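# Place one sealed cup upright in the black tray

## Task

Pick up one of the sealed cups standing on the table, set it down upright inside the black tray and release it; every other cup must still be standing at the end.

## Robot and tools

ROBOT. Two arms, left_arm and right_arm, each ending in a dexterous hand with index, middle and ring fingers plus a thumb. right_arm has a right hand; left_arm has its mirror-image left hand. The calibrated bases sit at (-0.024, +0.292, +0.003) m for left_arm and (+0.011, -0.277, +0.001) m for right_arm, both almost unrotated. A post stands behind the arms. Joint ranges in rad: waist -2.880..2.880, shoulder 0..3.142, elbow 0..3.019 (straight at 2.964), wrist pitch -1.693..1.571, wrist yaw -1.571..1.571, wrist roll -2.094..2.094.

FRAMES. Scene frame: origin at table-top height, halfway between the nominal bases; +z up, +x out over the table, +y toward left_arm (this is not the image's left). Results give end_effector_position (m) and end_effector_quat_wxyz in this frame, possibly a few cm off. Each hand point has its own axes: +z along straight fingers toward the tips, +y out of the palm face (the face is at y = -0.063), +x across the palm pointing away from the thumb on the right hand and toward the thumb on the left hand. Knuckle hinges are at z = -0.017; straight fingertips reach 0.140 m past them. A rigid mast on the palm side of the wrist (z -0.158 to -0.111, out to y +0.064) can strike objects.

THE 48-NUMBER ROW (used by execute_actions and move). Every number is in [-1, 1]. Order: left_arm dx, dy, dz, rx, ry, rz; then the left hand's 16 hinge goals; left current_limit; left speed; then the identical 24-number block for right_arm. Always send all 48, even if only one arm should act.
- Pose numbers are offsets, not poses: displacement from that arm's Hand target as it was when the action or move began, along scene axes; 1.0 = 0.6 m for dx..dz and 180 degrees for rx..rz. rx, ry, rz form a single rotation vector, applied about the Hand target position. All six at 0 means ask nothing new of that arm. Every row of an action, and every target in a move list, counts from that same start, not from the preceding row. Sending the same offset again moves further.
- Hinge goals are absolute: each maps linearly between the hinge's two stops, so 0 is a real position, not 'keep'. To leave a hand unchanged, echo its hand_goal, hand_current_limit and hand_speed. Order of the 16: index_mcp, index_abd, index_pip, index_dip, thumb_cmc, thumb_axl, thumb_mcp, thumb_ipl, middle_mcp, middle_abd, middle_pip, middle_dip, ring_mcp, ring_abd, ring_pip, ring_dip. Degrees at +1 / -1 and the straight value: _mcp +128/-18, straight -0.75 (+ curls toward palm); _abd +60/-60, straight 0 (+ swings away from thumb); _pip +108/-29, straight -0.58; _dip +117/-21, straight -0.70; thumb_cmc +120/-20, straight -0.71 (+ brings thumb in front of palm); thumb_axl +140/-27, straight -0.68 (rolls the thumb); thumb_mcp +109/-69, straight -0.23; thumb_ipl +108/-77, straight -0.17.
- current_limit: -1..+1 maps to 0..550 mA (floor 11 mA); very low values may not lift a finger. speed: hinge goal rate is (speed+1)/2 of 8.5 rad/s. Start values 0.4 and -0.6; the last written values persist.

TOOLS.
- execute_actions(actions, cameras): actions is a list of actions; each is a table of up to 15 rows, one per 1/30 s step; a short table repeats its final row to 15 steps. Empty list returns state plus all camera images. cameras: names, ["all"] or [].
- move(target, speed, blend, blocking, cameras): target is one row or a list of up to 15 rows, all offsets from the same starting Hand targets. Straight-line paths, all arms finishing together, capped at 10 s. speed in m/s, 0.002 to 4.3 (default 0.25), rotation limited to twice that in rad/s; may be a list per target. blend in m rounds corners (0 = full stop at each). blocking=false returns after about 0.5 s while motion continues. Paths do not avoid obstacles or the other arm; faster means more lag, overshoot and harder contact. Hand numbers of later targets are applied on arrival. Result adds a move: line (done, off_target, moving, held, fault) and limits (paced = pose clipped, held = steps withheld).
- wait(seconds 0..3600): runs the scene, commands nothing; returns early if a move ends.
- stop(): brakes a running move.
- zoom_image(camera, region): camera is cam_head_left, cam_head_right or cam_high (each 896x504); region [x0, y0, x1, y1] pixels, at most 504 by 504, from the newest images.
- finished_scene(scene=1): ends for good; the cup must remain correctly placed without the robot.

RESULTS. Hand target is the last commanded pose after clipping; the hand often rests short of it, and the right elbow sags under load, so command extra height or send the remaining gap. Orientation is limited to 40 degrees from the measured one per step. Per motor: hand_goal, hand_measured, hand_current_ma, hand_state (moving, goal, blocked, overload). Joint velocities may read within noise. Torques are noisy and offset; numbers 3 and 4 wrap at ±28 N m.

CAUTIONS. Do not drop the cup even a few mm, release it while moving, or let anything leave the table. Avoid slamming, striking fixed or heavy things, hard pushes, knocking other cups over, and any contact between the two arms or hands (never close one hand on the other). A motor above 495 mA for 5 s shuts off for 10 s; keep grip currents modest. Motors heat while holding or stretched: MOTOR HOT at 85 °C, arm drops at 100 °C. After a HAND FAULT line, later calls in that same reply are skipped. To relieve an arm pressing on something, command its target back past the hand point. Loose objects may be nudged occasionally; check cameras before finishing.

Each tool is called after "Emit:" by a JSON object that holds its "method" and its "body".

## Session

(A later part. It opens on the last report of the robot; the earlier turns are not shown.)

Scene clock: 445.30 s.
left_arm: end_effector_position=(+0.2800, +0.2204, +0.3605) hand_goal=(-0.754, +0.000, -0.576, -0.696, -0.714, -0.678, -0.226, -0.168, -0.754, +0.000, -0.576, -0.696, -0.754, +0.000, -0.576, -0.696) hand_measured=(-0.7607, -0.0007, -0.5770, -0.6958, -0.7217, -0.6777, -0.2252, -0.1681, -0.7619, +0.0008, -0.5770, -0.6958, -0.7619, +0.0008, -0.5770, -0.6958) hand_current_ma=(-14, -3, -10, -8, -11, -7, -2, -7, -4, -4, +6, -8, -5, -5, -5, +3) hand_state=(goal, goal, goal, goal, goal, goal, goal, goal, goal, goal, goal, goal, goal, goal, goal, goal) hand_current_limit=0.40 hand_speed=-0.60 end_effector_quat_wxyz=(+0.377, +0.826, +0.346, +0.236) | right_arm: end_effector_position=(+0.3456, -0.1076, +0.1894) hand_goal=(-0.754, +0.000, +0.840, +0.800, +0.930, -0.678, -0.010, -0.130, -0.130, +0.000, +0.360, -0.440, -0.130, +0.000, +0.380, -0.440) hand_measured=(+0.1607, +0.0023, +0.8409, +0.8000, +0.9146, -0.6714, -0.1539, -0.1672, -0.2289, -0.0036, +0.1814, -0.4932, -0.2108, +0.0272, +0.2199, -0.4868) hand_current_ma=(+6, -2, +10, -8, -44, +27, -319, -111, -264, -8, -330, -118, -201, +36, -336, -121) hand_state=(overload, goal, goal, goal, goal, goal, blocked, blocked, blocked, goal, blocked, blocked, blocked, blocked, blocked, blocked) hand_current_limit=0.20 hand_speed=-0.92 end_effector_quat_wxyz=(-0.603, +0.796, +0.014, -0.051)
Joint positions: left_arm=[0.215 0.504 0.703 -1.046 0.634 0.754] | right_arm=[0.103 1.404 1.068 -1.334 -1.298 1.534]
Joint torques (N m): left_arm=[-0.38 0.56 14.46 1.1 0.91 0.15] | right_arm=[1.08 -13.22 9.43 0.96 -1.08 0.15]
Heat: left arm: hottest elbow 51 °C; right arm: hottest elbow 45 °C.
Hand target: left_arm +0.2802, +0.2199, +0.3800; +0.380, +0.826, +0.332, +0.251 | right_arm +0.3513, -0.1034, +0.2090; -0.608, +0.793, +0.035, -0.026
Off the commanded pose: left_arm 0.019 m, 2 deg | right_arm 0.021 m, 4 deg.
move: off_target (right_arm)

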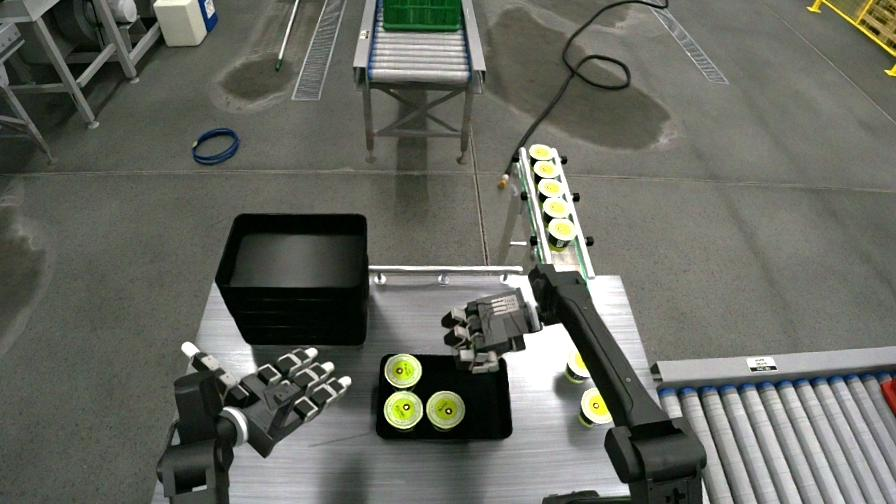

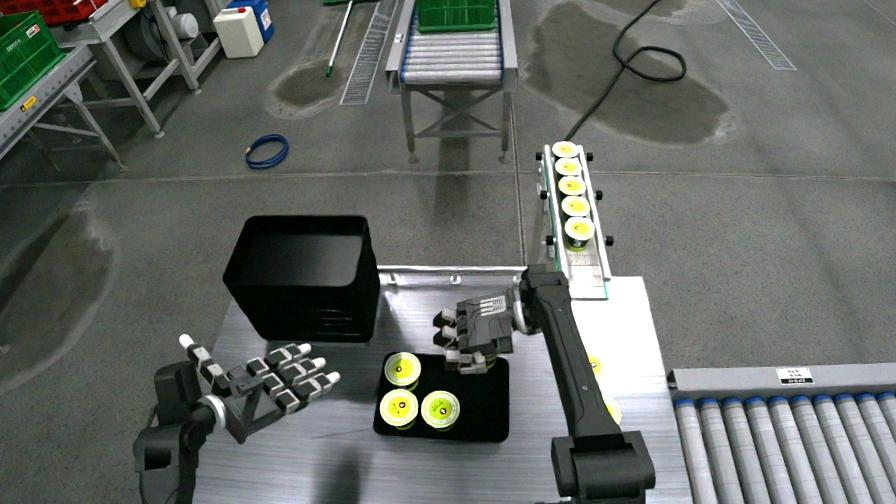

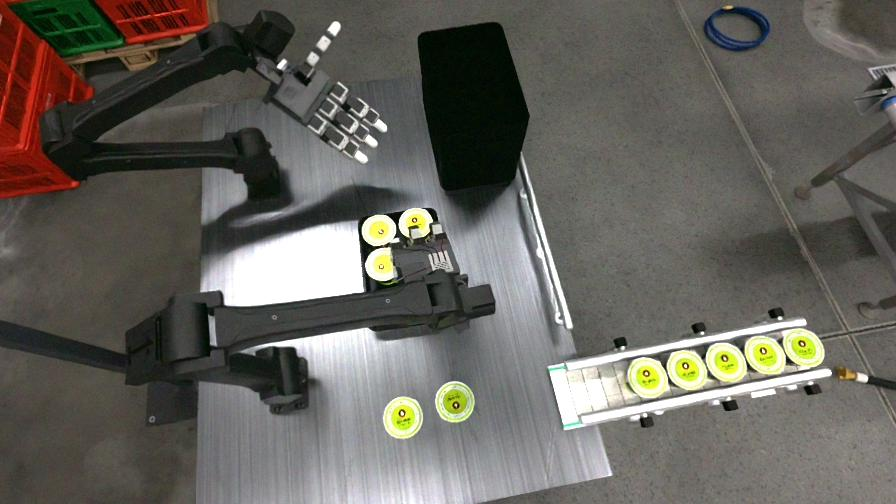

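Emit:
{"method": "move", "body": {"target": [0,0,0,0,0,0,-0.754,0,-0.576,-0.696,-0.714,-0.678,-0.226,-0.168,-0.754,0,-0.576,-0.696,-0.754,0,-0.576,-0.696,0.4,-0.6, -0.022,0.025,-0.11,0,0,0,-0.754,0,0.84,0.8,0.93,-0.678,-0.01,-0.13,-0.13,0,0.36,-0.44,-0.13,0,0.38,-0.44,0.2,-0.92], "speed": 0.08, "cameras": ["all"]}}

Emit:
{"method": "zoom_image", "body": {"camera": "cam_head_left", "region": [360, 280, 560, 460]}}

Emit:
{"method": "zoom_image", "body": {"camera": "cam_head_right", "region": [360, 280, 560, 460]}}

Emit:
{"method": "zoom_image", "body": {"camera": "cam_high", "region": [330, 180, 530, 380]}}

Scene clock: 464.93 s.
left_arm: end_effector_position=(+0.2800, +0.2204, +0.3605) hand_goal=(-0.754, +0.000, -0.576, -0.696, -0.714, -0.678, -0.226, -0.168, -0.754, +0.000, -0.576, -0.696, -0.754, +0.000, -0.576, -0.696) hand_measured=(-0.7607, -0.0007, -0.5770, -0.6958, -0.7217, -0.6767, -0.2252, -0.1681, -0.7607, +0.0008, -0.5770, -0.6958, -0.7619, -0.0007, -0.5757, -0.6971) hand_current_ma=(-17, -4, -6, -3, -16, -8, -12, -4, -3, -1, +4, -10, -6, -5, -2, +2) hand_state=(goal, goal, goal, goal, goal, goal, goal, goal, goal, goal, goal, goal, goal, goal, goal, goal) hand_current_limit=0.40 hand_speed=-0.60 end_effector_quat_wxyz=(+0.377, +0.826, +0.346, +0.236) | right_arm: end_effector_position=(+0.3317, -0.0976, +0.1271) hand_goal=(-0.754, +0.000, +0.840, +0.800, +0.930, -0.678, -0.010, -0.130, -0.130, +0.000, +0.360, -0.440, -0.130, +0.000, +0.380, -0.440) hand_measured=(+0.1631, +0.0008, +0.8409, +0.7987, +0.9133, -0.6714, -0.1530, -0.1662, -0.2289, -0.0051, +0.1801, -0.4945, -0.2108, +0.0272, +0.2199, -0.4868) hand_current_ma=(+7, +12, +13, -13, -46, +23, -322, -118, -260, -7, -321, -120, -193, +38, -333, -114) hand_state=(overload, goal, goal, goal, goal, goal, blocked, blocked, blocked, goal, blocked, blocked, blocked, blocked, blocked, blocked) hand_current_limit=0.20 hand_speed=-0.92 end_effector_quat_wxyz=(-0.603, +0.796, +0.010, -0.044)
Joint positions: left_arm=[0.215 0.504 0.703 -1.046 0.634 0.754] | right_arm=[0.132 1.403 0.888 -0.988 -1.298 1.702]
Joint torques (N m): left_arm=[-0.26 0.62 14.48 1.07 0.9 0.15] | right_arm=[1.55 -12.04 8.92 1.43 -0.99 0.14]
Heat: left arm: hottest elbow 51 °C; right arm: hottest elbow 44 °C.
Hand target: left_arm +0.2802, +0.2199, +0.3800; +0.380, +0.826, +0.332, +0.251 | right_arm +0.3381, -0.0884, +0.1430; -0.608, +0.793, +0.035, -0.026
Off the commanded pose: left_arm 0.019 m, 2 deg | right_arm 0.019 m, 4 deg.
move: off_target (right_arm)

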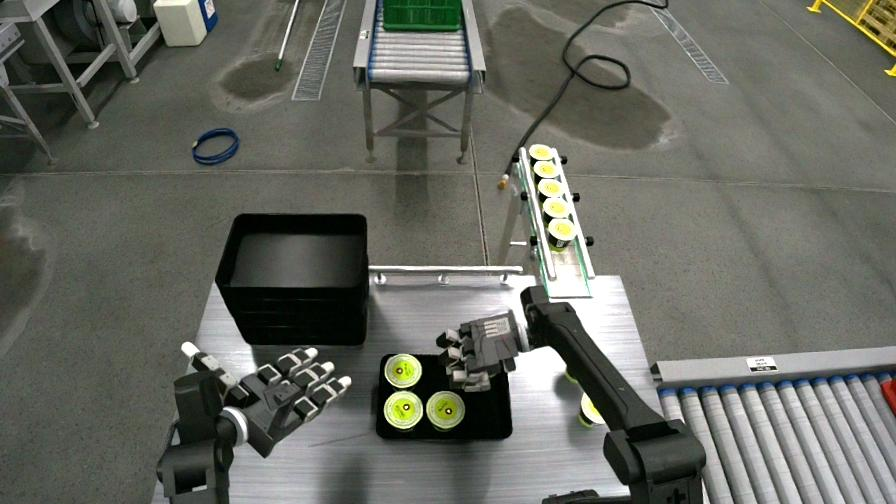

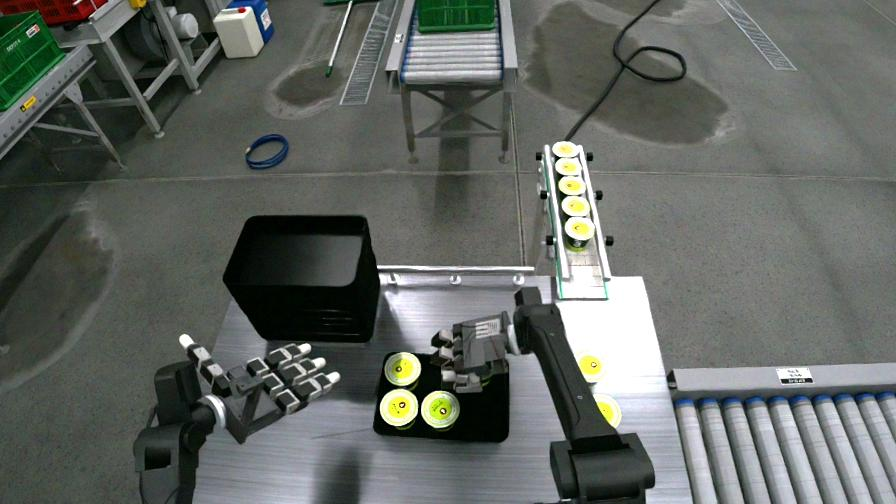

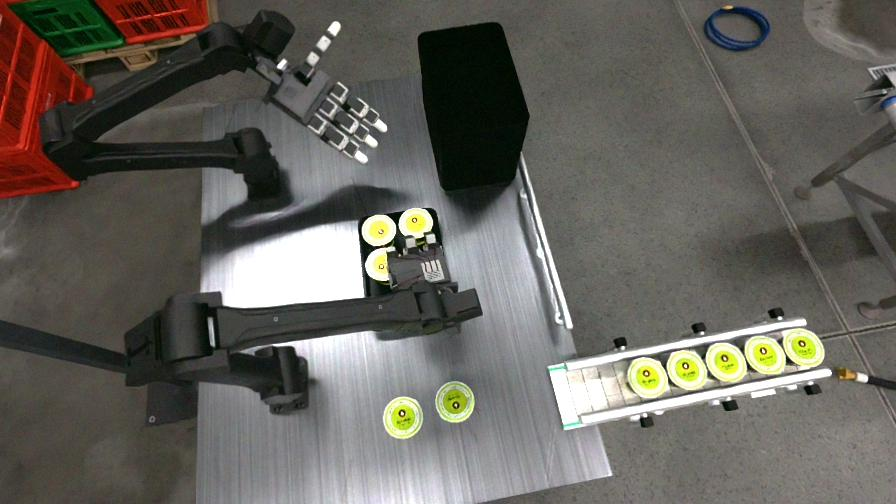

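Scaled by 2.520 from the camera's image (finer frame: 1280x720).

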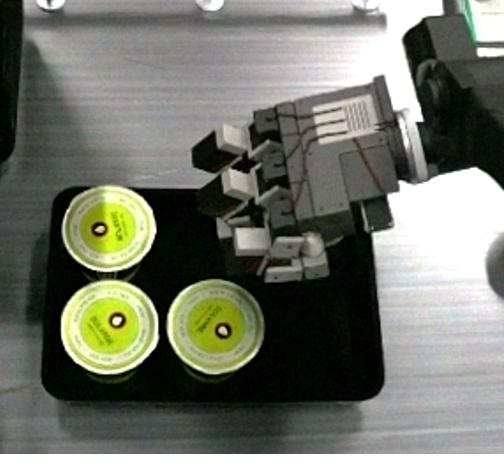

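Scaled by 2.520 from the camera's image (finer frame: 1280x720).

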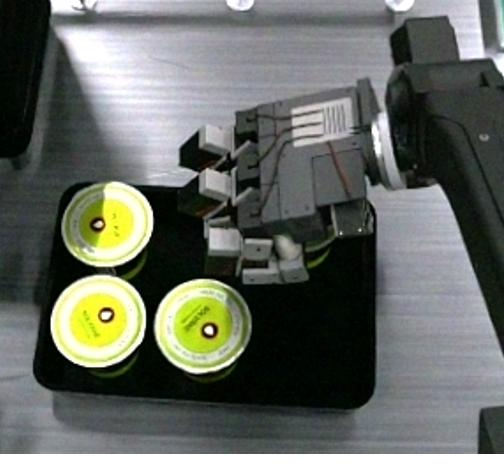

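Scaled by 2.520 from the camera's image (finer frame: 1280x720).

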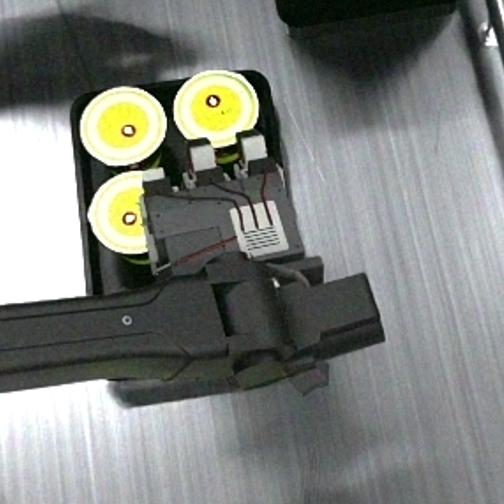

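Emit:
{"method": "move", "body": {"target": [0,0,0,0,0,0,-0.754,0,-0.576,-0.696,-0.714,-0.678,-0.226,-0.168,-0.754,0,-0.576,-0.696,-0.754,0,-0.576,-0.696,0.4,-0.6, 0,0.008,-0.062,0,-0.011,0,-0.754,0,0.84,0.8,0.93,-0.678,-0.01,-0.13,-0.13,0,0.36,-0.44,-0.13,0,0.38,-0.44,0.2,-0.92], "speed": 0.06, "cameras": ["all"]}}

Emit:
{"method": "zoom_image", "body": {"camera": "cam_head_left", "region": [360, 280, 560, 460]}}

Emit:
{"method": "zoom_image", "body": {"camera": "cam_head_right", "region": [360, 280, 560, 460]}}

Emit:
{"method": "zoom_image", "body": {"camera": "cam_high", "region": [330, 180, 530, 380]}}

Scene clock: 479.07 s.
left_arm: end_effector_position=(+0.2800, +0.2204, +0.3605) hand_goal=(-0.754, +0.000, -0.576, -0.696, -0.714, -0.678, -0.226, -0.168, -0.754, +0.000, -0.576, -0.696, -0.754, +0.000, -0.576, -0.696) hand_measured=(-0.7595, -0.0007, -0.5770, -0.6958, -0.7217, -0.6767, -0.2252, -0.1681, -0.7607, -0.0007, -0.5770, -0.6958, -0.7619, -0.0007, -0.5770, -0.6958) hand_current_ma=(-17, -4, -12, -5, -12, -6, -6, -4, -1, -1, +6, -7, -7, -9, -5, +5) hand_state=(goal, goal, goal, goal, goal, goal, goal, goal, goal, goal, goal, goal, goal, goal, goal, goal) hand_current_limit=0.40 hand_speed=-0.60 end_effector_quat_wxyz=(+0.377, +0.826, +0.346, +0.236) | right_arm: end_effector_position=(+0.3304, -0.0926, +0.0957) hand_goal=(-0.754, +0.000, +0.840, +0.800, +0.930, -0.678, -0.010, -0.130, -0.130, +0.000, +0.360, -0.440, -0.130, +0.000, +0.380, -0.440) hand_measured=(+0.1631, +0.0023, +0.8422, +0.7987, +0.9133, -0.6714, -0.1539, -0.1653, -0.2289, -0.0036, +0.1814, -0.4945, -0.2108, +0.0272, +0.2199, -0.4881) hand_current_ma=(+0, +3, +11, -11, -45, +26, -320, -111, -263, -8, -321, -117, -200, +42, -334, -112) hand_state=(overload, goal, goal, goal, goal, goal, blocked, blocked, blocked, goal, blocked, blocked, blocked, blocked, blocked, blocked) hand_current_limit=0.20 hand_speed=-0.92 end_effector_quat_wxyz=(-0.604, +0.796, +0.025, -0.024)
Joint positions: left_arm=[0.215 0.504 0.703 -1.046 0.634 0.754] | right_arm=[0.147 1.415 0.805 -0.79 -1.294 1.758]
Joint torques (N m): left_arm=[-0.32 0.56 14.41 1.05 0.91 0.16] | right_arm=[1.61 -10.4 8.64 1.73 -0.85 0.12]
Heat: left arm: hottest elbow 52 °C; right arm: hottest elbow 44 °C.
Hand target: left_arm +0.2802, +0.2199, +0.3800; +0.380, +0.826, +0.332, +0.251 | right_arm +0.3381, -0.0836, +0.1058; -0.607, +0.793, +0.045, -0.012
Off the commanded pose: left_arm 0.019 m, 2 deg | right_arm 0.015 m, 3 deg.
move: off_target (right_arm)

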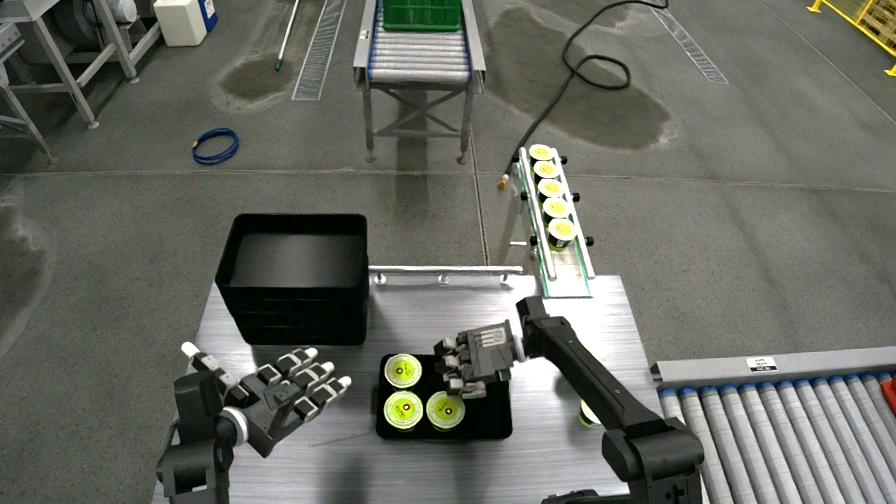

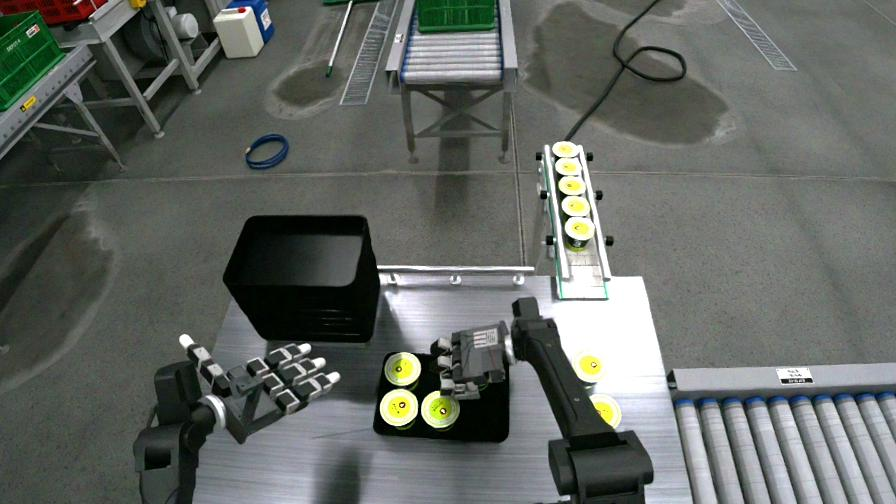

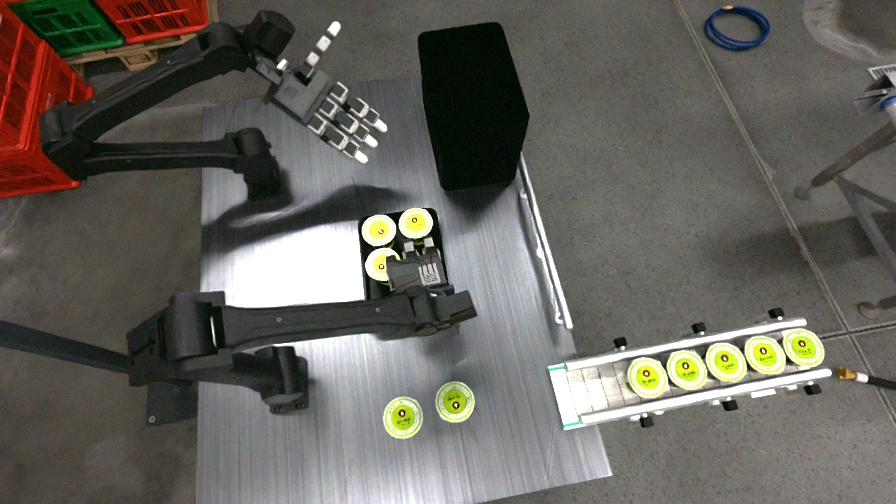

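Scaled by 2.520 from the camera's image (finer frame: 1280x720).

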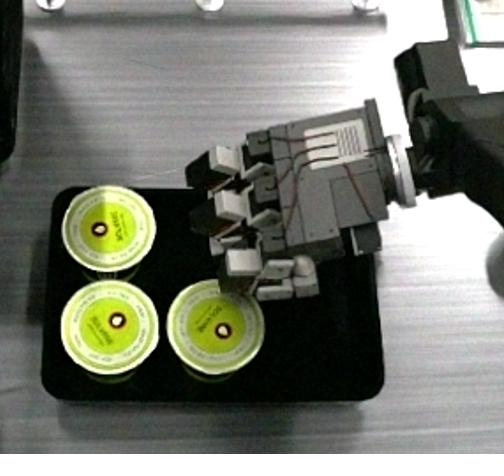

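Scaled by 2.520 from the camera's image (finer frame: 1280x720).

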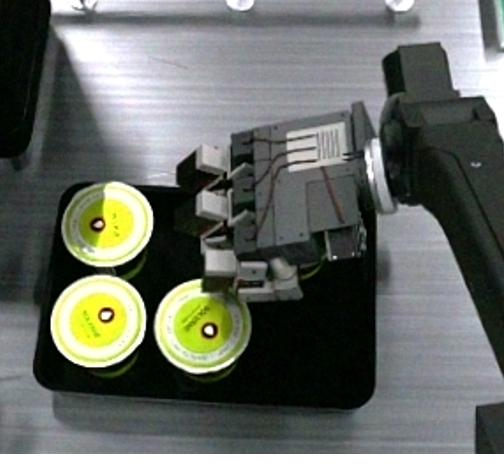

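Scaled by 2.520 from the camera's image (finer frame: 1280x720).

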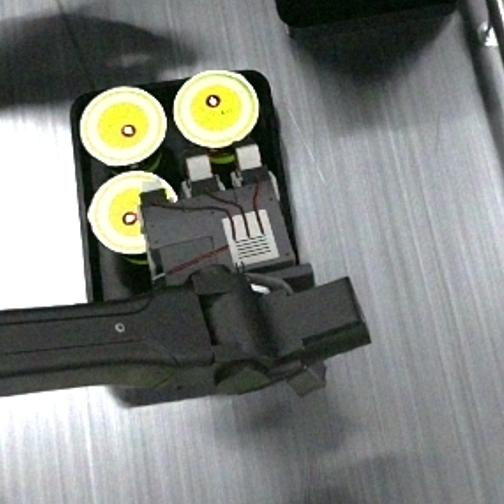

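Emit:
{"method": "move", "body": {"target": [0,0,0,0,0,0,-0.754,0,-0.576,-0.696,-0.714,-0.678,-0.226,-0.168,-0.754,0,-0.576,-0.696,-0.754,0,-0.576,-0.696,0.4,-0.6, 0.009,0.002,-0.036,0,0.004,0,-0.754,0,0.84,0.8,0.93,-0.678,-0.01,-0.13,-0.13,0,0.36,-0.44,-0.13,0,0.38,-0.44,0.2,-0.92], "speed": 0.04, "cameras": ["all"]}}

Emit:
{"method": "zoom_image", "body": {"camera": "cam_head_left", "region": [360, 280, 560, 460]}}

Emit:
{"method": "zoom_image", "body": {"camera": "cam_high", "region": [330, 180, 530, 380]}}

Scene clock: 487.80 s.
left_arm: end_effector_position=(+0.2800, +0.2204, +0.3605) hand_goal=(-0.754, +0.000, -0.576, -0.696, -0.714, -0.678, -0.226, -0.168, -0.754, +0.000, -0.576, -0.696, -0.754, +0.000, -0.576, -0.696) hand_measured=(-0.7607, +0.0008, -0.5770, -0.6958, -0.7230, -0.6777, -0.2262, -0.1672, -0.7607, -0.0007, -0.5770, -0.6958, -0.7607, +0.0008, -0.5770, -0.6958) hand_current_ma=(-13, -2, -4, -3, -9, -5, -7, -6, +0, -3, +6, -13, -7, -7, -5, +4) hand_state=(goal, goal, goal, goal, goal, goal, goal, goal, goal, goal, goal, goal, goal, goal, goal, goal) hand_current_limit=0.40 hand_speed=-0.60 end_effector_quat_wxyz=(+0.377, +0.826, +0.346, +0.236) | right_arm: end_effector_position=(+0.3358, -0.0919, +0.0751) hand_goal=(-0.754, +0.000, +0.840, +0.800, +0.930, -0.678, -0.010, -0.130, -0.130, +0.000, +0.360, -0.440, -0.130, +0.000, +0.380, -0.440) hand_measured=(+0.1643, +0.0023, +0.8409, +0.7987, +0.9133, -0.6704, -0.1530, -0.1662, -0.2289, -0.0036, +0.1814, -0.4945, -0.2096, +0.0272, +0.2199, -0.4894) hand_current_ma=(+6, -1, +14, -6, -44, +15, -321, -109, -259, -8, -326, -113, -194, +40, -334, -123) hand_state=(overload, goal, goal, goal, goal, goal, blocked, blocked, blocked, goal, blocked, blocked, blocked, blocked, blocked, blocked) hand_current_limit=0.20 hand_speed=-0.92 end_effector_quat_wxyz=(-0.604, +0.797, +0.021, -0.028)
Joint positions: left_arm=[0.215 0.504 0.703 -1.046 0.634 0.754] | right_arm=[0.147 1.472 0.798 -0.732 -1.294 1.762]
Joint torques (N m): left_arm=[-0.38 0.5 14.39 1.03 0.89 0.15] | right_arm=[1.61 -10.75 8.23 1.7 -0.9 0.13]
Heat: left arm: hottest elbow 52 °C; right arm: hottest elbow 44 °C.
Hand target: left_arm +0.2802, +0.2199, +0.3800; +0.380, +0.826, +0.332, +0.251 | right_arm +0.3435, -0.0824, +0.0842; -0.607, +0.793, +0.042, -0.017
Off the commanded pose: left_arm 0.019 m, 2 deg | right_arm 0.015 m, 3 deg.
move: off_target (right_arm)

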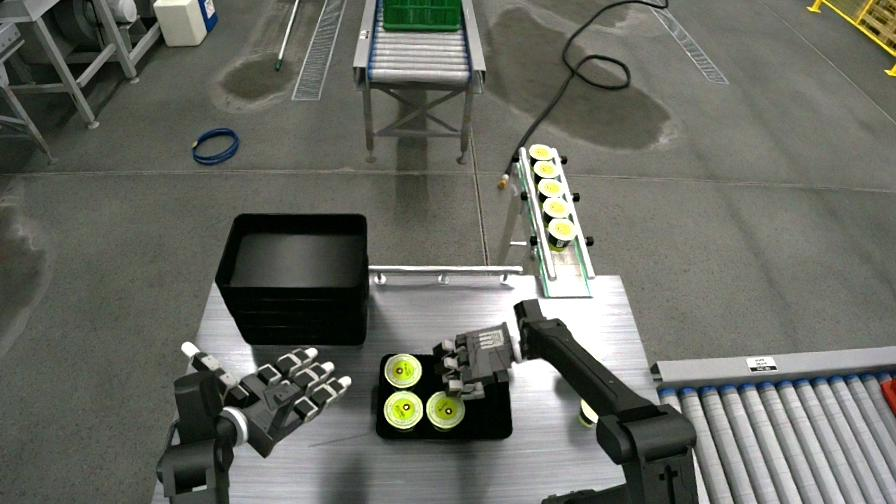

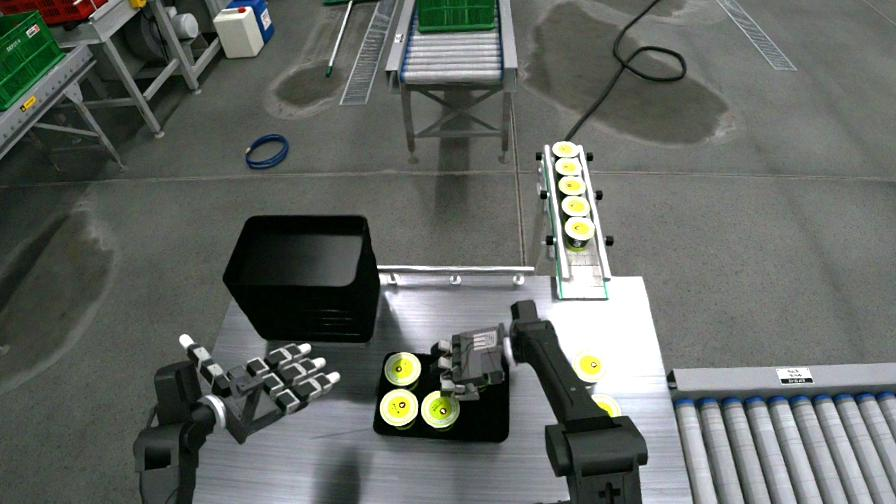

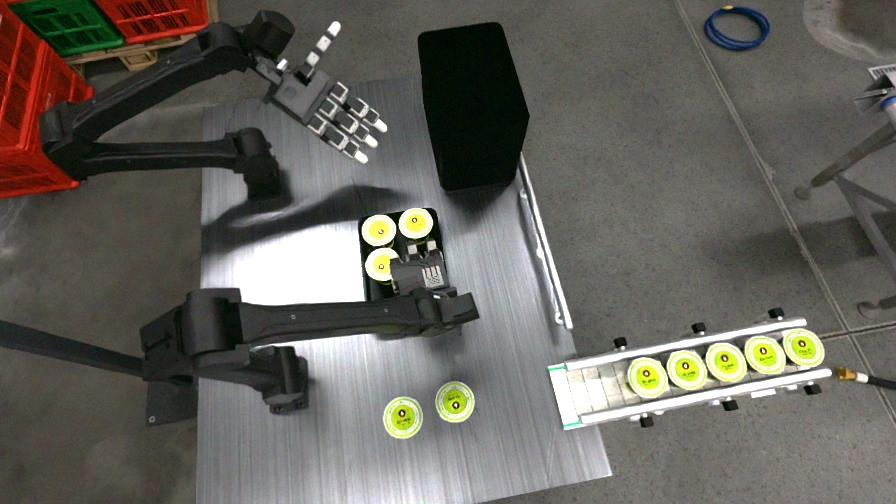

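Scaled by 2.520 from the camera's image (finer frame: 1280x720).

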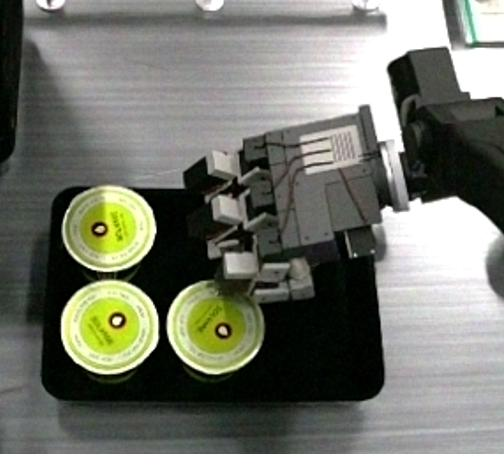

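Scaled by 2.520 from the camera's image (finer frame: 1280x720).

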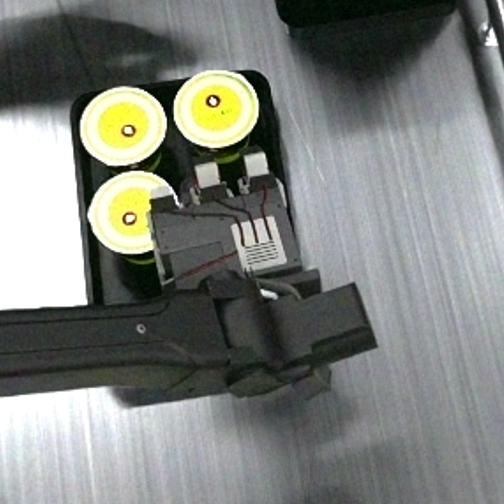

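Emit:
{"method": "move", "body": {"target": [0,0,0,0,0,0,-0.754,0,-0.576,-0.696,-0.714,-0.678,-0.226,-0.168,-0.754,0,-0.576,-0.696,-0.754,0,-0.576,-0.696,0.4,-0.6, 0,0,-0.009,0,0,0,-0.754,0,0.84,0.8,0.93,-0.678,-0.01,-0.13,-0.13,0,0.36,-0.44,-0.13,0,0.38,-0.44,0.2,-0.92], "speed": 0.03}}

Scene clock: 492.37 s.
left_arm: end_effector_position=(+0.2800, +0.2204, +0.3605) hand_goal=(-0.754, +0.000, -0.576, -0.696, -0.714, -0.678, -0.226, -0.168, -0.754, +0.000, -0.576, -0.696, -0.754, +0.000, -0.576, -0.696) hand_measured=(-0.7607, +0.0008, -0.5770, -0.6958, -0.7217, -0.6777, -0.2262, -0.1672, -0.7607, +0.0008, -0.5757, -0.6958, -0.7607, +0.0008, -0.5770, -0.6971) hand_current_ma=(-15, -3, -11, -3, -13, -3, -9, -3, -4, -4, +5, -10, -9, -9, -3, +3) hand_state=(goal, goal, goal, goal, goal, goal, goal, goal, goal, goal, goal, goal, goal, goal, goal, goal) hand_current_limit=0.40 hand_speed=-0.60 end_effector_quat_wxyz=(+0.377, +0.826, +0.346, +0.236) | right_arm: end_effector_position=(+0.3367, -0.0917, +0.0717) hand_goal=(-0.754, +0.000, +0.840, +0.800, +0.930, -0.678, -0.010, -0.130, -0.130, +0.000, +0.360, -0.440, -0.130, +0.000, +0.380, -0.440) hand_measured=(+0.1631, +0.0023, +0.8409, +0.7987, +0.9146, -0.6714, -0.1539, -0.1653, -0.2289, -0.0051, +0.1826, -0.4945, -0.2096, +0.0272, +0.2211, -0.4881) hand_current_ma=(-6, -3, +12, -13, -49, +23, -314, -122, -256, -4, -329, -120, -202, +47, -337, -115) hand_state=(overload, goal, goal, goal, goal, goal, blocked, blocked, blocked, goal, blocked, blocked, blocked, blocked, blocked, blocked) hand_current_limit=0.20 hand_speed=-0.92 end_effector_quat_wxyz=(-0.604, +0.796, +0.022, -0.026)
Joint positions: left_arm=[0.215 0.504 0.703 -1.046 0.634 0.754] | right_arm=[0.147 1.478 0.793 -0.715 -1.294 1.764]
Joint torques (N m): left_arm=[-0.44 0.62 14.43 1.06 0.9 0.16] | right_arm=[1.61 -10.46 7.95 1.73 -0.9 0.1]
Heat: left arm: hottest elbow 52 °C; right arm: hottest elbow 44 °C.
Hand target: left_arm +0.2802, +0.2199, +0.3800; +0.380, +0.826, +0.332, +0.251 | right_arm +0.3435, -0.0824, +0.0788; -0.607, +0.793, +0.042, -0.017
Off the commanded pose: left_arm 0.019 m, 2 deg | right_arm 0.014 m, 3 deg.
move: off_target (right_arm)

Emit:
{"method": "move", "body": {"target": [0,0,0,0,0,0,-0.754,0,-0.576,-0.696,-0.714,-0.678,-0.226,-0.168,-0.754,0,-0.576,-0.696,-0.754,0,-0.576,-0.696,0.4,-0.6, 0,0,-0.007,0,0,0,-0.754,0,0.84,0.8,0.93,-0.678,-0.01,-0.13,-0.13,0,0.36,-0.44,-0.13,0,0.38,-0.44,0.2,-0.92], "speed": 0.03}}

Scene clock: 495.80 s.
left_arm: end_effector_position=(+0.2800, +0.2204, +0.3605) hand_goal=(-0.754, +0.000, -0.576, -0.696, -0.714, -0.678, -0.226, -0.168, -0.754, +0.000, -0.576, -0.696, -0.754, +0.000, -0.576, -0.696) hand_measured=(-0.7607, -0.0007, -0.5770, -0.6958, -0.7217, -0.6767, -0.2252, -0.1681, -0.7607, -0.0007, -0.5770, -0.6958, -0.7607, +0.0008, -0.5770, -0.6958) hand_current_ma=(-17, -2, -12, -5, -14, -6, -6, -7, -2, -4, +8, -6, -5, -4, -4, +3) hand_state=(goal, goal, goal, goal, goal, goal, goal, goal, goal, goal, goal, goal, goal, goal, goal, goal) hand_current_limit=0.40 hand_speed=-0.60 end_effector_quat_wxyz=(+0.377, +0.826, +0.346, +0.236) | right_arm: end_effector_position=(+0.3387, -0.0915, +0.0713) hand_goal=(-0.754, +0.000, +0.840, +0.800, +0.930, -0.678, -0.010, -0.130, -0.130, +0.000, +0.360, -0.440, -0.130, +0.000, +0.380, -0.440) hand_measured=(+0.1631, +0.0023, +0.8409, +0.7987, +0.9133, -0.6704, -0.1539, -0.1662, -0.2301, -0.0124, +0.1852, -0.4945, -0.2096, +0.0272, +0.2314, -0.4868) hand_current_ma=(+3, -1, +9, -8, -38, +20, -326, -114, -266, -12, -329, -121, -201, +50, -334, -122) hand_state=(overload, goal, goal, goal, goal, goal, blocked, blocked, blocked, goal, blocked, blocked, blocked, blocked, blocked, blocked) hand_current_limit=0.20 hand_speed=-0.92 end_effector_quat_wxyz=(-0.604, +0.796, +0.024, -0.023)
Joint positions: left_arm=[0.215 0.504 0.703 -1.046 0.634 0.754] | right_arm=[0.147 1.479 0.793 -0.702 -1.294 1.768]
Joint torques (N m): left_arm=[-0.44 0.56 14.39 1.1 0.91 0.14] | right_arm=[1.61 -10.05 7.64 1.84 -0.9 0.07]
Heat: left arm: hottest elbow 52 °C; right arm: hottest elbow 44 °C.
Hand target: left_arm +0.2802, +0.2199, +0.3800; +0.380, +0.826, +0.332, +0.251 | right_arm +0.3435, -0.0824, +0.0746; -0.607, +0.793, +0.042, -0.017
Off the commanded pose: left_arm 0.019 m, 2 deg | right_arm 0.011 m, 2 deg.
move: off_target (right_arm)

Emit:
{"method": "move", "body": {"target": [0,0,0,0,0,0,-0.754,0,-0.576,-0.696,-0.714,-0.678,-0.226,-0.168,-0.754,0,-0.576,-0.696,-0.754,0,-0.576,-0.696,0.4,-0.6, 0,0,0,0,0,0,-0.754,0,0.84,0.8,0.93,-0.678,-0.155,-0.168,-0.24,0,0.17,-0.49,-0.225,0,0.21,-0.49,0.2,-0.95], "speed": 0.03}}

Emit:
{"method": "move", "body": {"target": [0,0,0,0,0,0,-0.754,0,-0.576,-0.696,-0.714,-0.678,-0.226,-0.168,-0.754,0,-0.576,-0.696,-0.754,0,-0.576,-0.696,0.4,-0.6, 0,0,0,0,0,0,-0.754,0,0.84,0.8,0.93,-0.678,-0.24,-0.168,-0.36,0,-0.0657,-0.49,-0.36,0,-0.0657,-0.49,0.2,-0.92], "speed": 0.03, "cameras": ["all"]}}

Emit:
{"method": "zoom_image", "body": {"camera": "cam_head_left", "region": [360, 280, 560, 460]}}

Emit:
{"method": "zoom_image", "body": {"camera": "cam_head_right", "region": [360, 280, 560, 460]}}

Emit:
{"method": "zoom_image", "body": {"camera": "cam_high", "region": [330, 180, 530, 380]}}

Scene clock: 505.13 s.
left_arm: end_effector_position=(+0.2800, +0.2204, +0.3605) hand_goal=(-0.754, +0.000, -0.576, -0.696, -0.714, -0.678, -0.226, -0.168, -0.754, +0.000, -0.576, -0.696, -0.754, +0.000, -0.576, -0.696) hand_measured=(-0.7607, +0.0008, -0.5757, -0.6958, -0.7217, -0.6777, -0.2252, -0.1681, -0.7607, -0.0007, -0.5770, -0.6958, -0.7619, +0.0008, -0.5770, -0.6958) hand_current_ma=(-14, -3, -5, -8, -15, -8, -6, -5, -5, -4, +11, -11, -4, -6, -4, +1) hand_state=(goal, goal, goal, goal, goal, goal, goal, goal, goal, goal, goal, goal, goal, goal, goal, goal) hand_current_limit=0.40 hand_speed=-0.60 end_effector_quat_wxyz=(+0.377, +0.826, +0.346, +0.236) | right_arm: end_effector_position=(+0.3393, -0.0914, +0.0713) hand_goal=(-0.754, +0.000, +0.840, +0.800, +0.930, -0.678, -0.156, -0.168, -0.240, +0.000, +0.170, -0.490, -0.226, +0.000, +0.210, -0.490) hand_measured=(+0.1631, +0.0023, +0.8409, +0.7974, +0.9146, -0.6714, -0.1658, -0.1786, -0.2325, -0.0080, +0.1749, -0.4958, -0.2132, +0.0096, +0.2134, -0.4958) hand_current_ma=(+4, +1, +14, -4, -35, +19, -18, -33, +10, -10, +0, -13, +39, +9, +6, -20) hand_state=(overload, goal, goal, goal, goal, goal, goal, goal, goal, goal, goal, goal, goal, goal, goal, goal) hand_current_limit=0.20 hand_speed=-0.95 end_effector_quat_wxyz=(-0.604, +0.796, +0.024, -0.022)
Joint positions: left_arm=[0.215 0.504 0.703 -1.046 0.634 0.754] | right_arm=[0.147 1.479 0.793 -0.699 -1.294 1.768]
Joint torques (N m): left_arm=[-0.32 0.62 14.42 1.09 0.92 0.15] | right_arm=[1.61 -9.99 7.64 1.72 -0.89 0.07]
Heat: left arm: hottest elbow 52 °C; right arm: hottest elbow 43 °C.
Hand target: left_arm +0.2802, +0.2199, +0.3800; +0.380, +0.826, +0.332, +0.251 | right_arm +0.3435, -0.0824, +0.0746; -0.607, +0.793, +0.042, -0.017
Off the commanded pose: left_arm 0.019 m, 2 deg | right_arm 0.010 m, 2 deg.
move: done

Scene clock: 506.63 s.
left_arm: end_effector_position=(+0.2800, +0.2204, +0.3605) hand_goal=(-0.754, +0.000, -0.576, -0.696, -0.714, -0.678, -0.226, -0.168, -0.754, +0.000, -0.576, -0.696, -0.754, +0.000, -0.576, -0.696) hand_measured=(-0.7607, +0.0008, -0.5770, -0.6958, -0.7230, -0.6777, -0.2252, -0.1681, -0.7607, +0.0008, -0.5770, -0.6958, -0.7619, -0.0007, -0.5770, -0.6958) hand_current_ma=(-14, +0, -10, -5, -12, -7, -8, -7, -3, -2, +5, -10, -9, -7, -6, +4) hand_state=(goal, goal, goal, goal, goal, goal, goal, goal, goal, goal, goal, goal, goal, goal, goal, goal) hand_current_limit=0.40 hand_speed=-0.60 end_effector_quat_wxyz=(+0.377, +0.826, +0.346, +0.236) | right_arm: end_effector_position=(+0.3390, -0.0909, +0.0713) hand_goal=(-0.754, +0.000, +0.840, +0.800, +0.930, -0.678, -0.240, -0.168, -0.360, +0.000, -0.066, -0.490, -0.360, +0.000, -0.066, -0.490) hand_measured=(+0.1643, +0.0023, +0.8409, +0.7987, +0.9159, -0.6725, -0.2262, -0.1700, -0.3326, -0.0080, -0.0586, -0.4958, -0.3362, +0.0096, -0.0611, -0.4970) hand_current_ma=(+2, +3, +14, -17, -34, +13, +55, -1, +60, -10, +19, -5, +73, +11, +7, -21) hand_state=(overload, goal, goal, goal, goal, goal, goal, goal, blocked, goal, goal, goal, blocked, goal, goal, goal) hand_current_limit=0.20 hand_speed=-0.92 end_effector_quat_wxyz=(-0.604, +0.796, +0.025, -0.022)
Joint positions: left_arm=[0.215 0.504 0.703 -1.046 0.634 0.754] | right_arm=[0.149 1.479 0.793 -0.699 -1.294 1.768]
Joint torques (N m): left_arm=[-0.32 0.67 14.41 1.07 0.91 0.15] | right_arm=[1.55 -9.99 7.64 1.72 -0.91 0.08]
Heat: left arm: hottest elbow 52 °C; right arm: hottest elbow 43 °C.
Hand target: left_arm +0.2802, +0.2199, +0.3800; +0.380, +0.826, +0.332, +0.251 | right_arm +0.3435, -0.0824, +0.0746; -0.607, +0.793, +0.042, -0.017
Off the commanded pose: left_arm 0.019 m, 2 deg | right_arm 0.010 m, 2 deg.
move: done

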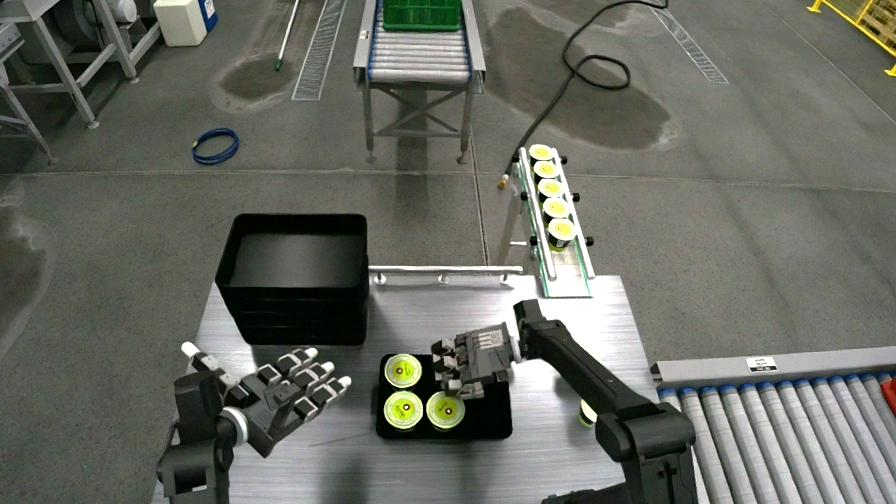

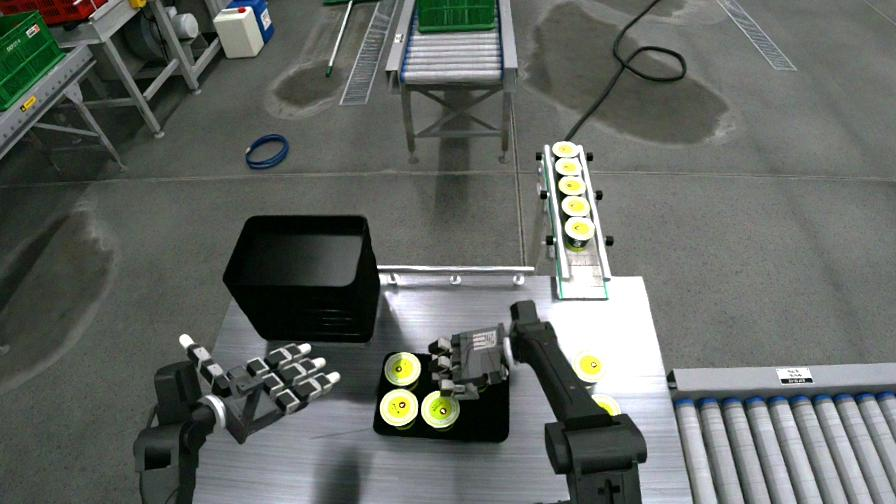

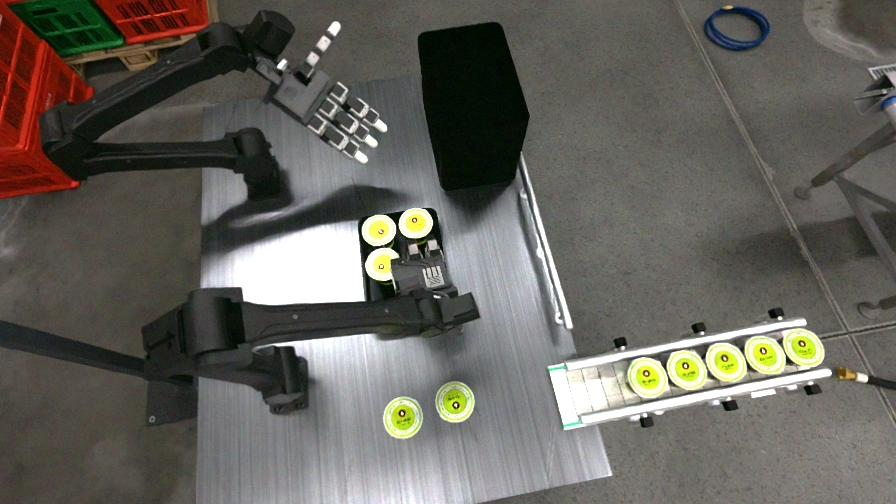

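Scaled by 2.520 from the camera's image (finer frame: 1280x720).

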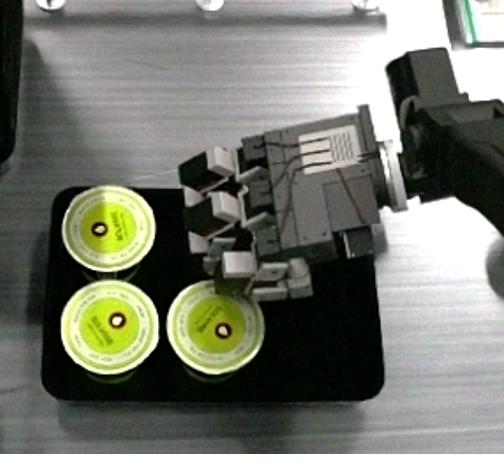

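Scaled by 2.520 from the camera's image (finer frame: 1280x720).

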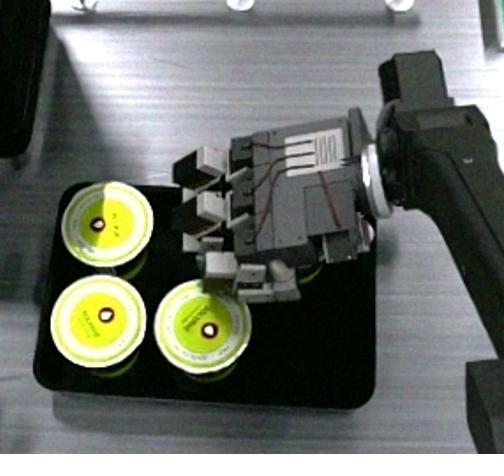

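Scaled by 2.520 from the camera's image (finer frame: 1280x720).

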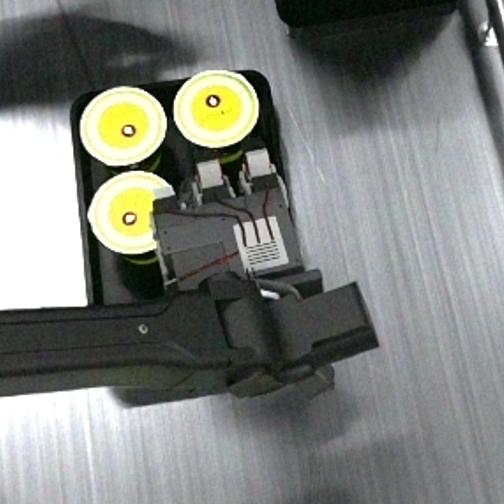

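Emit:
{"method": "move", "body": {"target": [0,0,0,0,0,0,-0.754,0,-0.576,-0.696,-0.714,-0.678,-0.226,-0.168,-0.754,0,-0.576,-0.696,-0.754,0,-0.576,-0.696,0.4,-0.6, 0.012,-0.006,0.2,0,0,0,-0.754,0,0.84,0.8,0.93,-0.678,-0.24,-0.168,-0.36,0,-0.0657,-0.49,-0.36,0,-0.0657,-0.49,0.2,-0.9], "speed": 0.08, "cameras": ["all"]}}

Emit:
{"method": "zoom_image", "body": {"camera": "cam_head_right", "region": [360, 240, 600, 460]}}

Scene clock: 513.07 s.
left_arm: end_effector_position=(+0.2800, +0.2204, +0.3605) hand_goal=(-0.754, +0.000, -0.576, -0.696, -0.714, -0.678, -0.226, -0.168, -0.754, +0.000, -0.576, -0.696, -0.754, +0.000, -0.576, -0.696) hand_measured=(-0.7607, -0.0007, -0.5770, -0.6958, -0.7217, -0.6777, -0.2252, -0.1681, -0.7607, -0.0007, -0.5770, -0.6958, -0.7619, -0.0007, -0.5770, -0.6958) hand_current_ma=(-16, -7, -6, -5, -15, -4, -3, -5, -4, -1, +1, -7, -6, -4, -5, +4) hand_state=(goal, goal, goal, goal, goal, goal, goal, goal, goal, goal, goal, goal, goal, goal, goal, goal) hand_current_limit=0.40 hand_speed=-0.60 end_effector_quat_wxyz=(+0.377, +0.826, +0.346, +0.236) | right_arm: end_effector_position=(+0.3355, -0.0916, +0.1705) hand_goal=(-0.754, +0.000, +0.840, +0.800, +0.930, -0.678, -0.240, -0.168, -0.360, +0.000, -0.066, -0.490, -0.360, +0.000, -0.066, -0.490) hand_measured=(+0.1631, +0.0023, +0.8409, +0.8000, +0.9196, -0.6725, -0.2302, -0.1691, -0.3302, -0.0051, -0.0573, -0.4970, -0.3350, +0.0081, -0.0599, -0.4958) hand_current_ma=(+1, -4, +12, -14, -32, +20, +30, -3, +70, -8, +16, -4, +69, +16, +7, -16) hand_state=(overload, goal, goal, goal, goal, goal, goal, goal, blocked, goal, goal, goal, blocked, goal, goal, goal) hand_current_limit=0.20 hand_speed=-0.90 end_effector_quat_wxyz=(-0.602, +0.797, +0.016, -0.041)
Joint positions: left_arm=[0.215 0.504 0.703 -1.046 0.634 0.754] | right_arm=[0.149 1.347 0.962 -1.067 -1.294 1.741]
Joint torques (N m): left_arm=[-0.44 0.67 14.42 1.07 0.91 0.16] | right_arm=[0.56 -10.7 12.18 0.27 -0.98 -0.11]
Heat: left arm: hottest elbow 52 °C; right arm: hottest elbow 43 °C.
Hand target: left_arm +0.2802, +0.2199, +0.3800; +0.380, +0.826, +0.332, +0.251 | right_arm +0.3507, -0.0860, +0.1946; -0.607, +0.793, +0.042, -0.017
Off the commanded pose: left_arm 0.019 m, 2 deg | right_arm 0.029 m, 4 deg.
move: off_target (right_arm)

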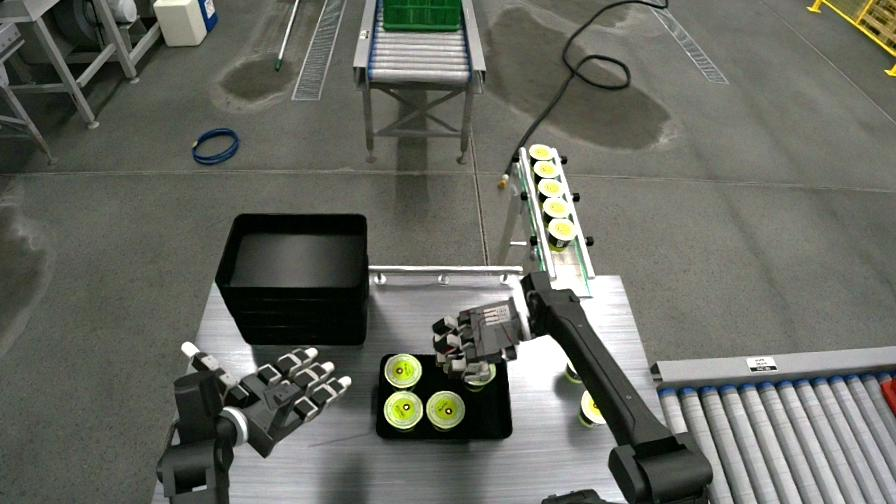

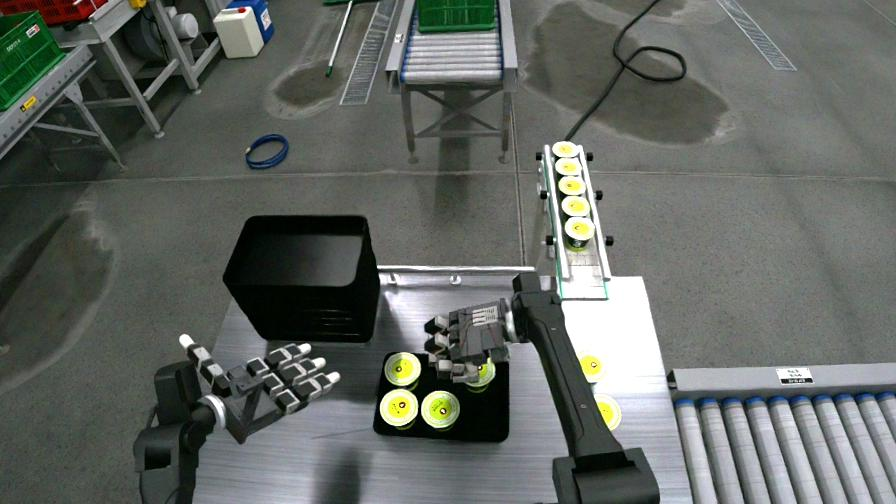

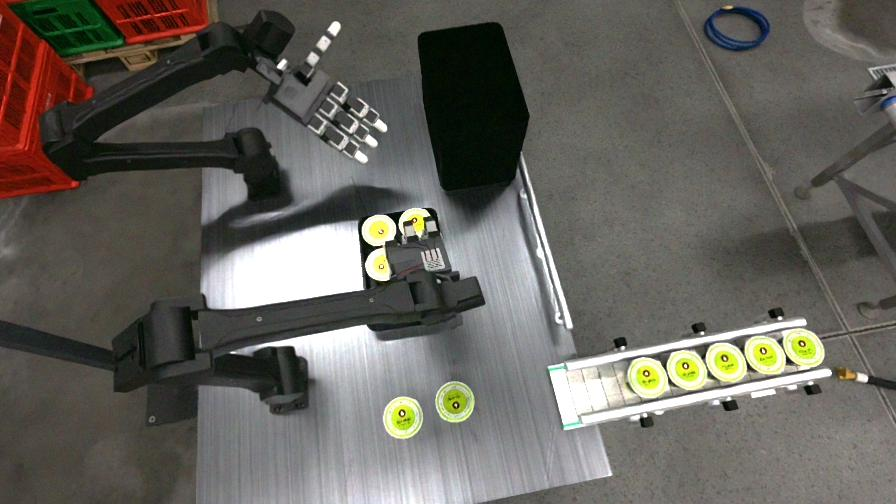

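Scaled by 2.100 from the camera's image (finer frame: 1280x720).

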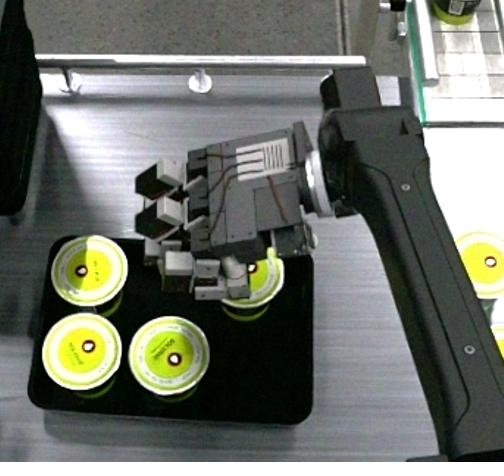

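Emit:
{"method": "finished_scene", "body": {}}

The scene is finished: the task was done.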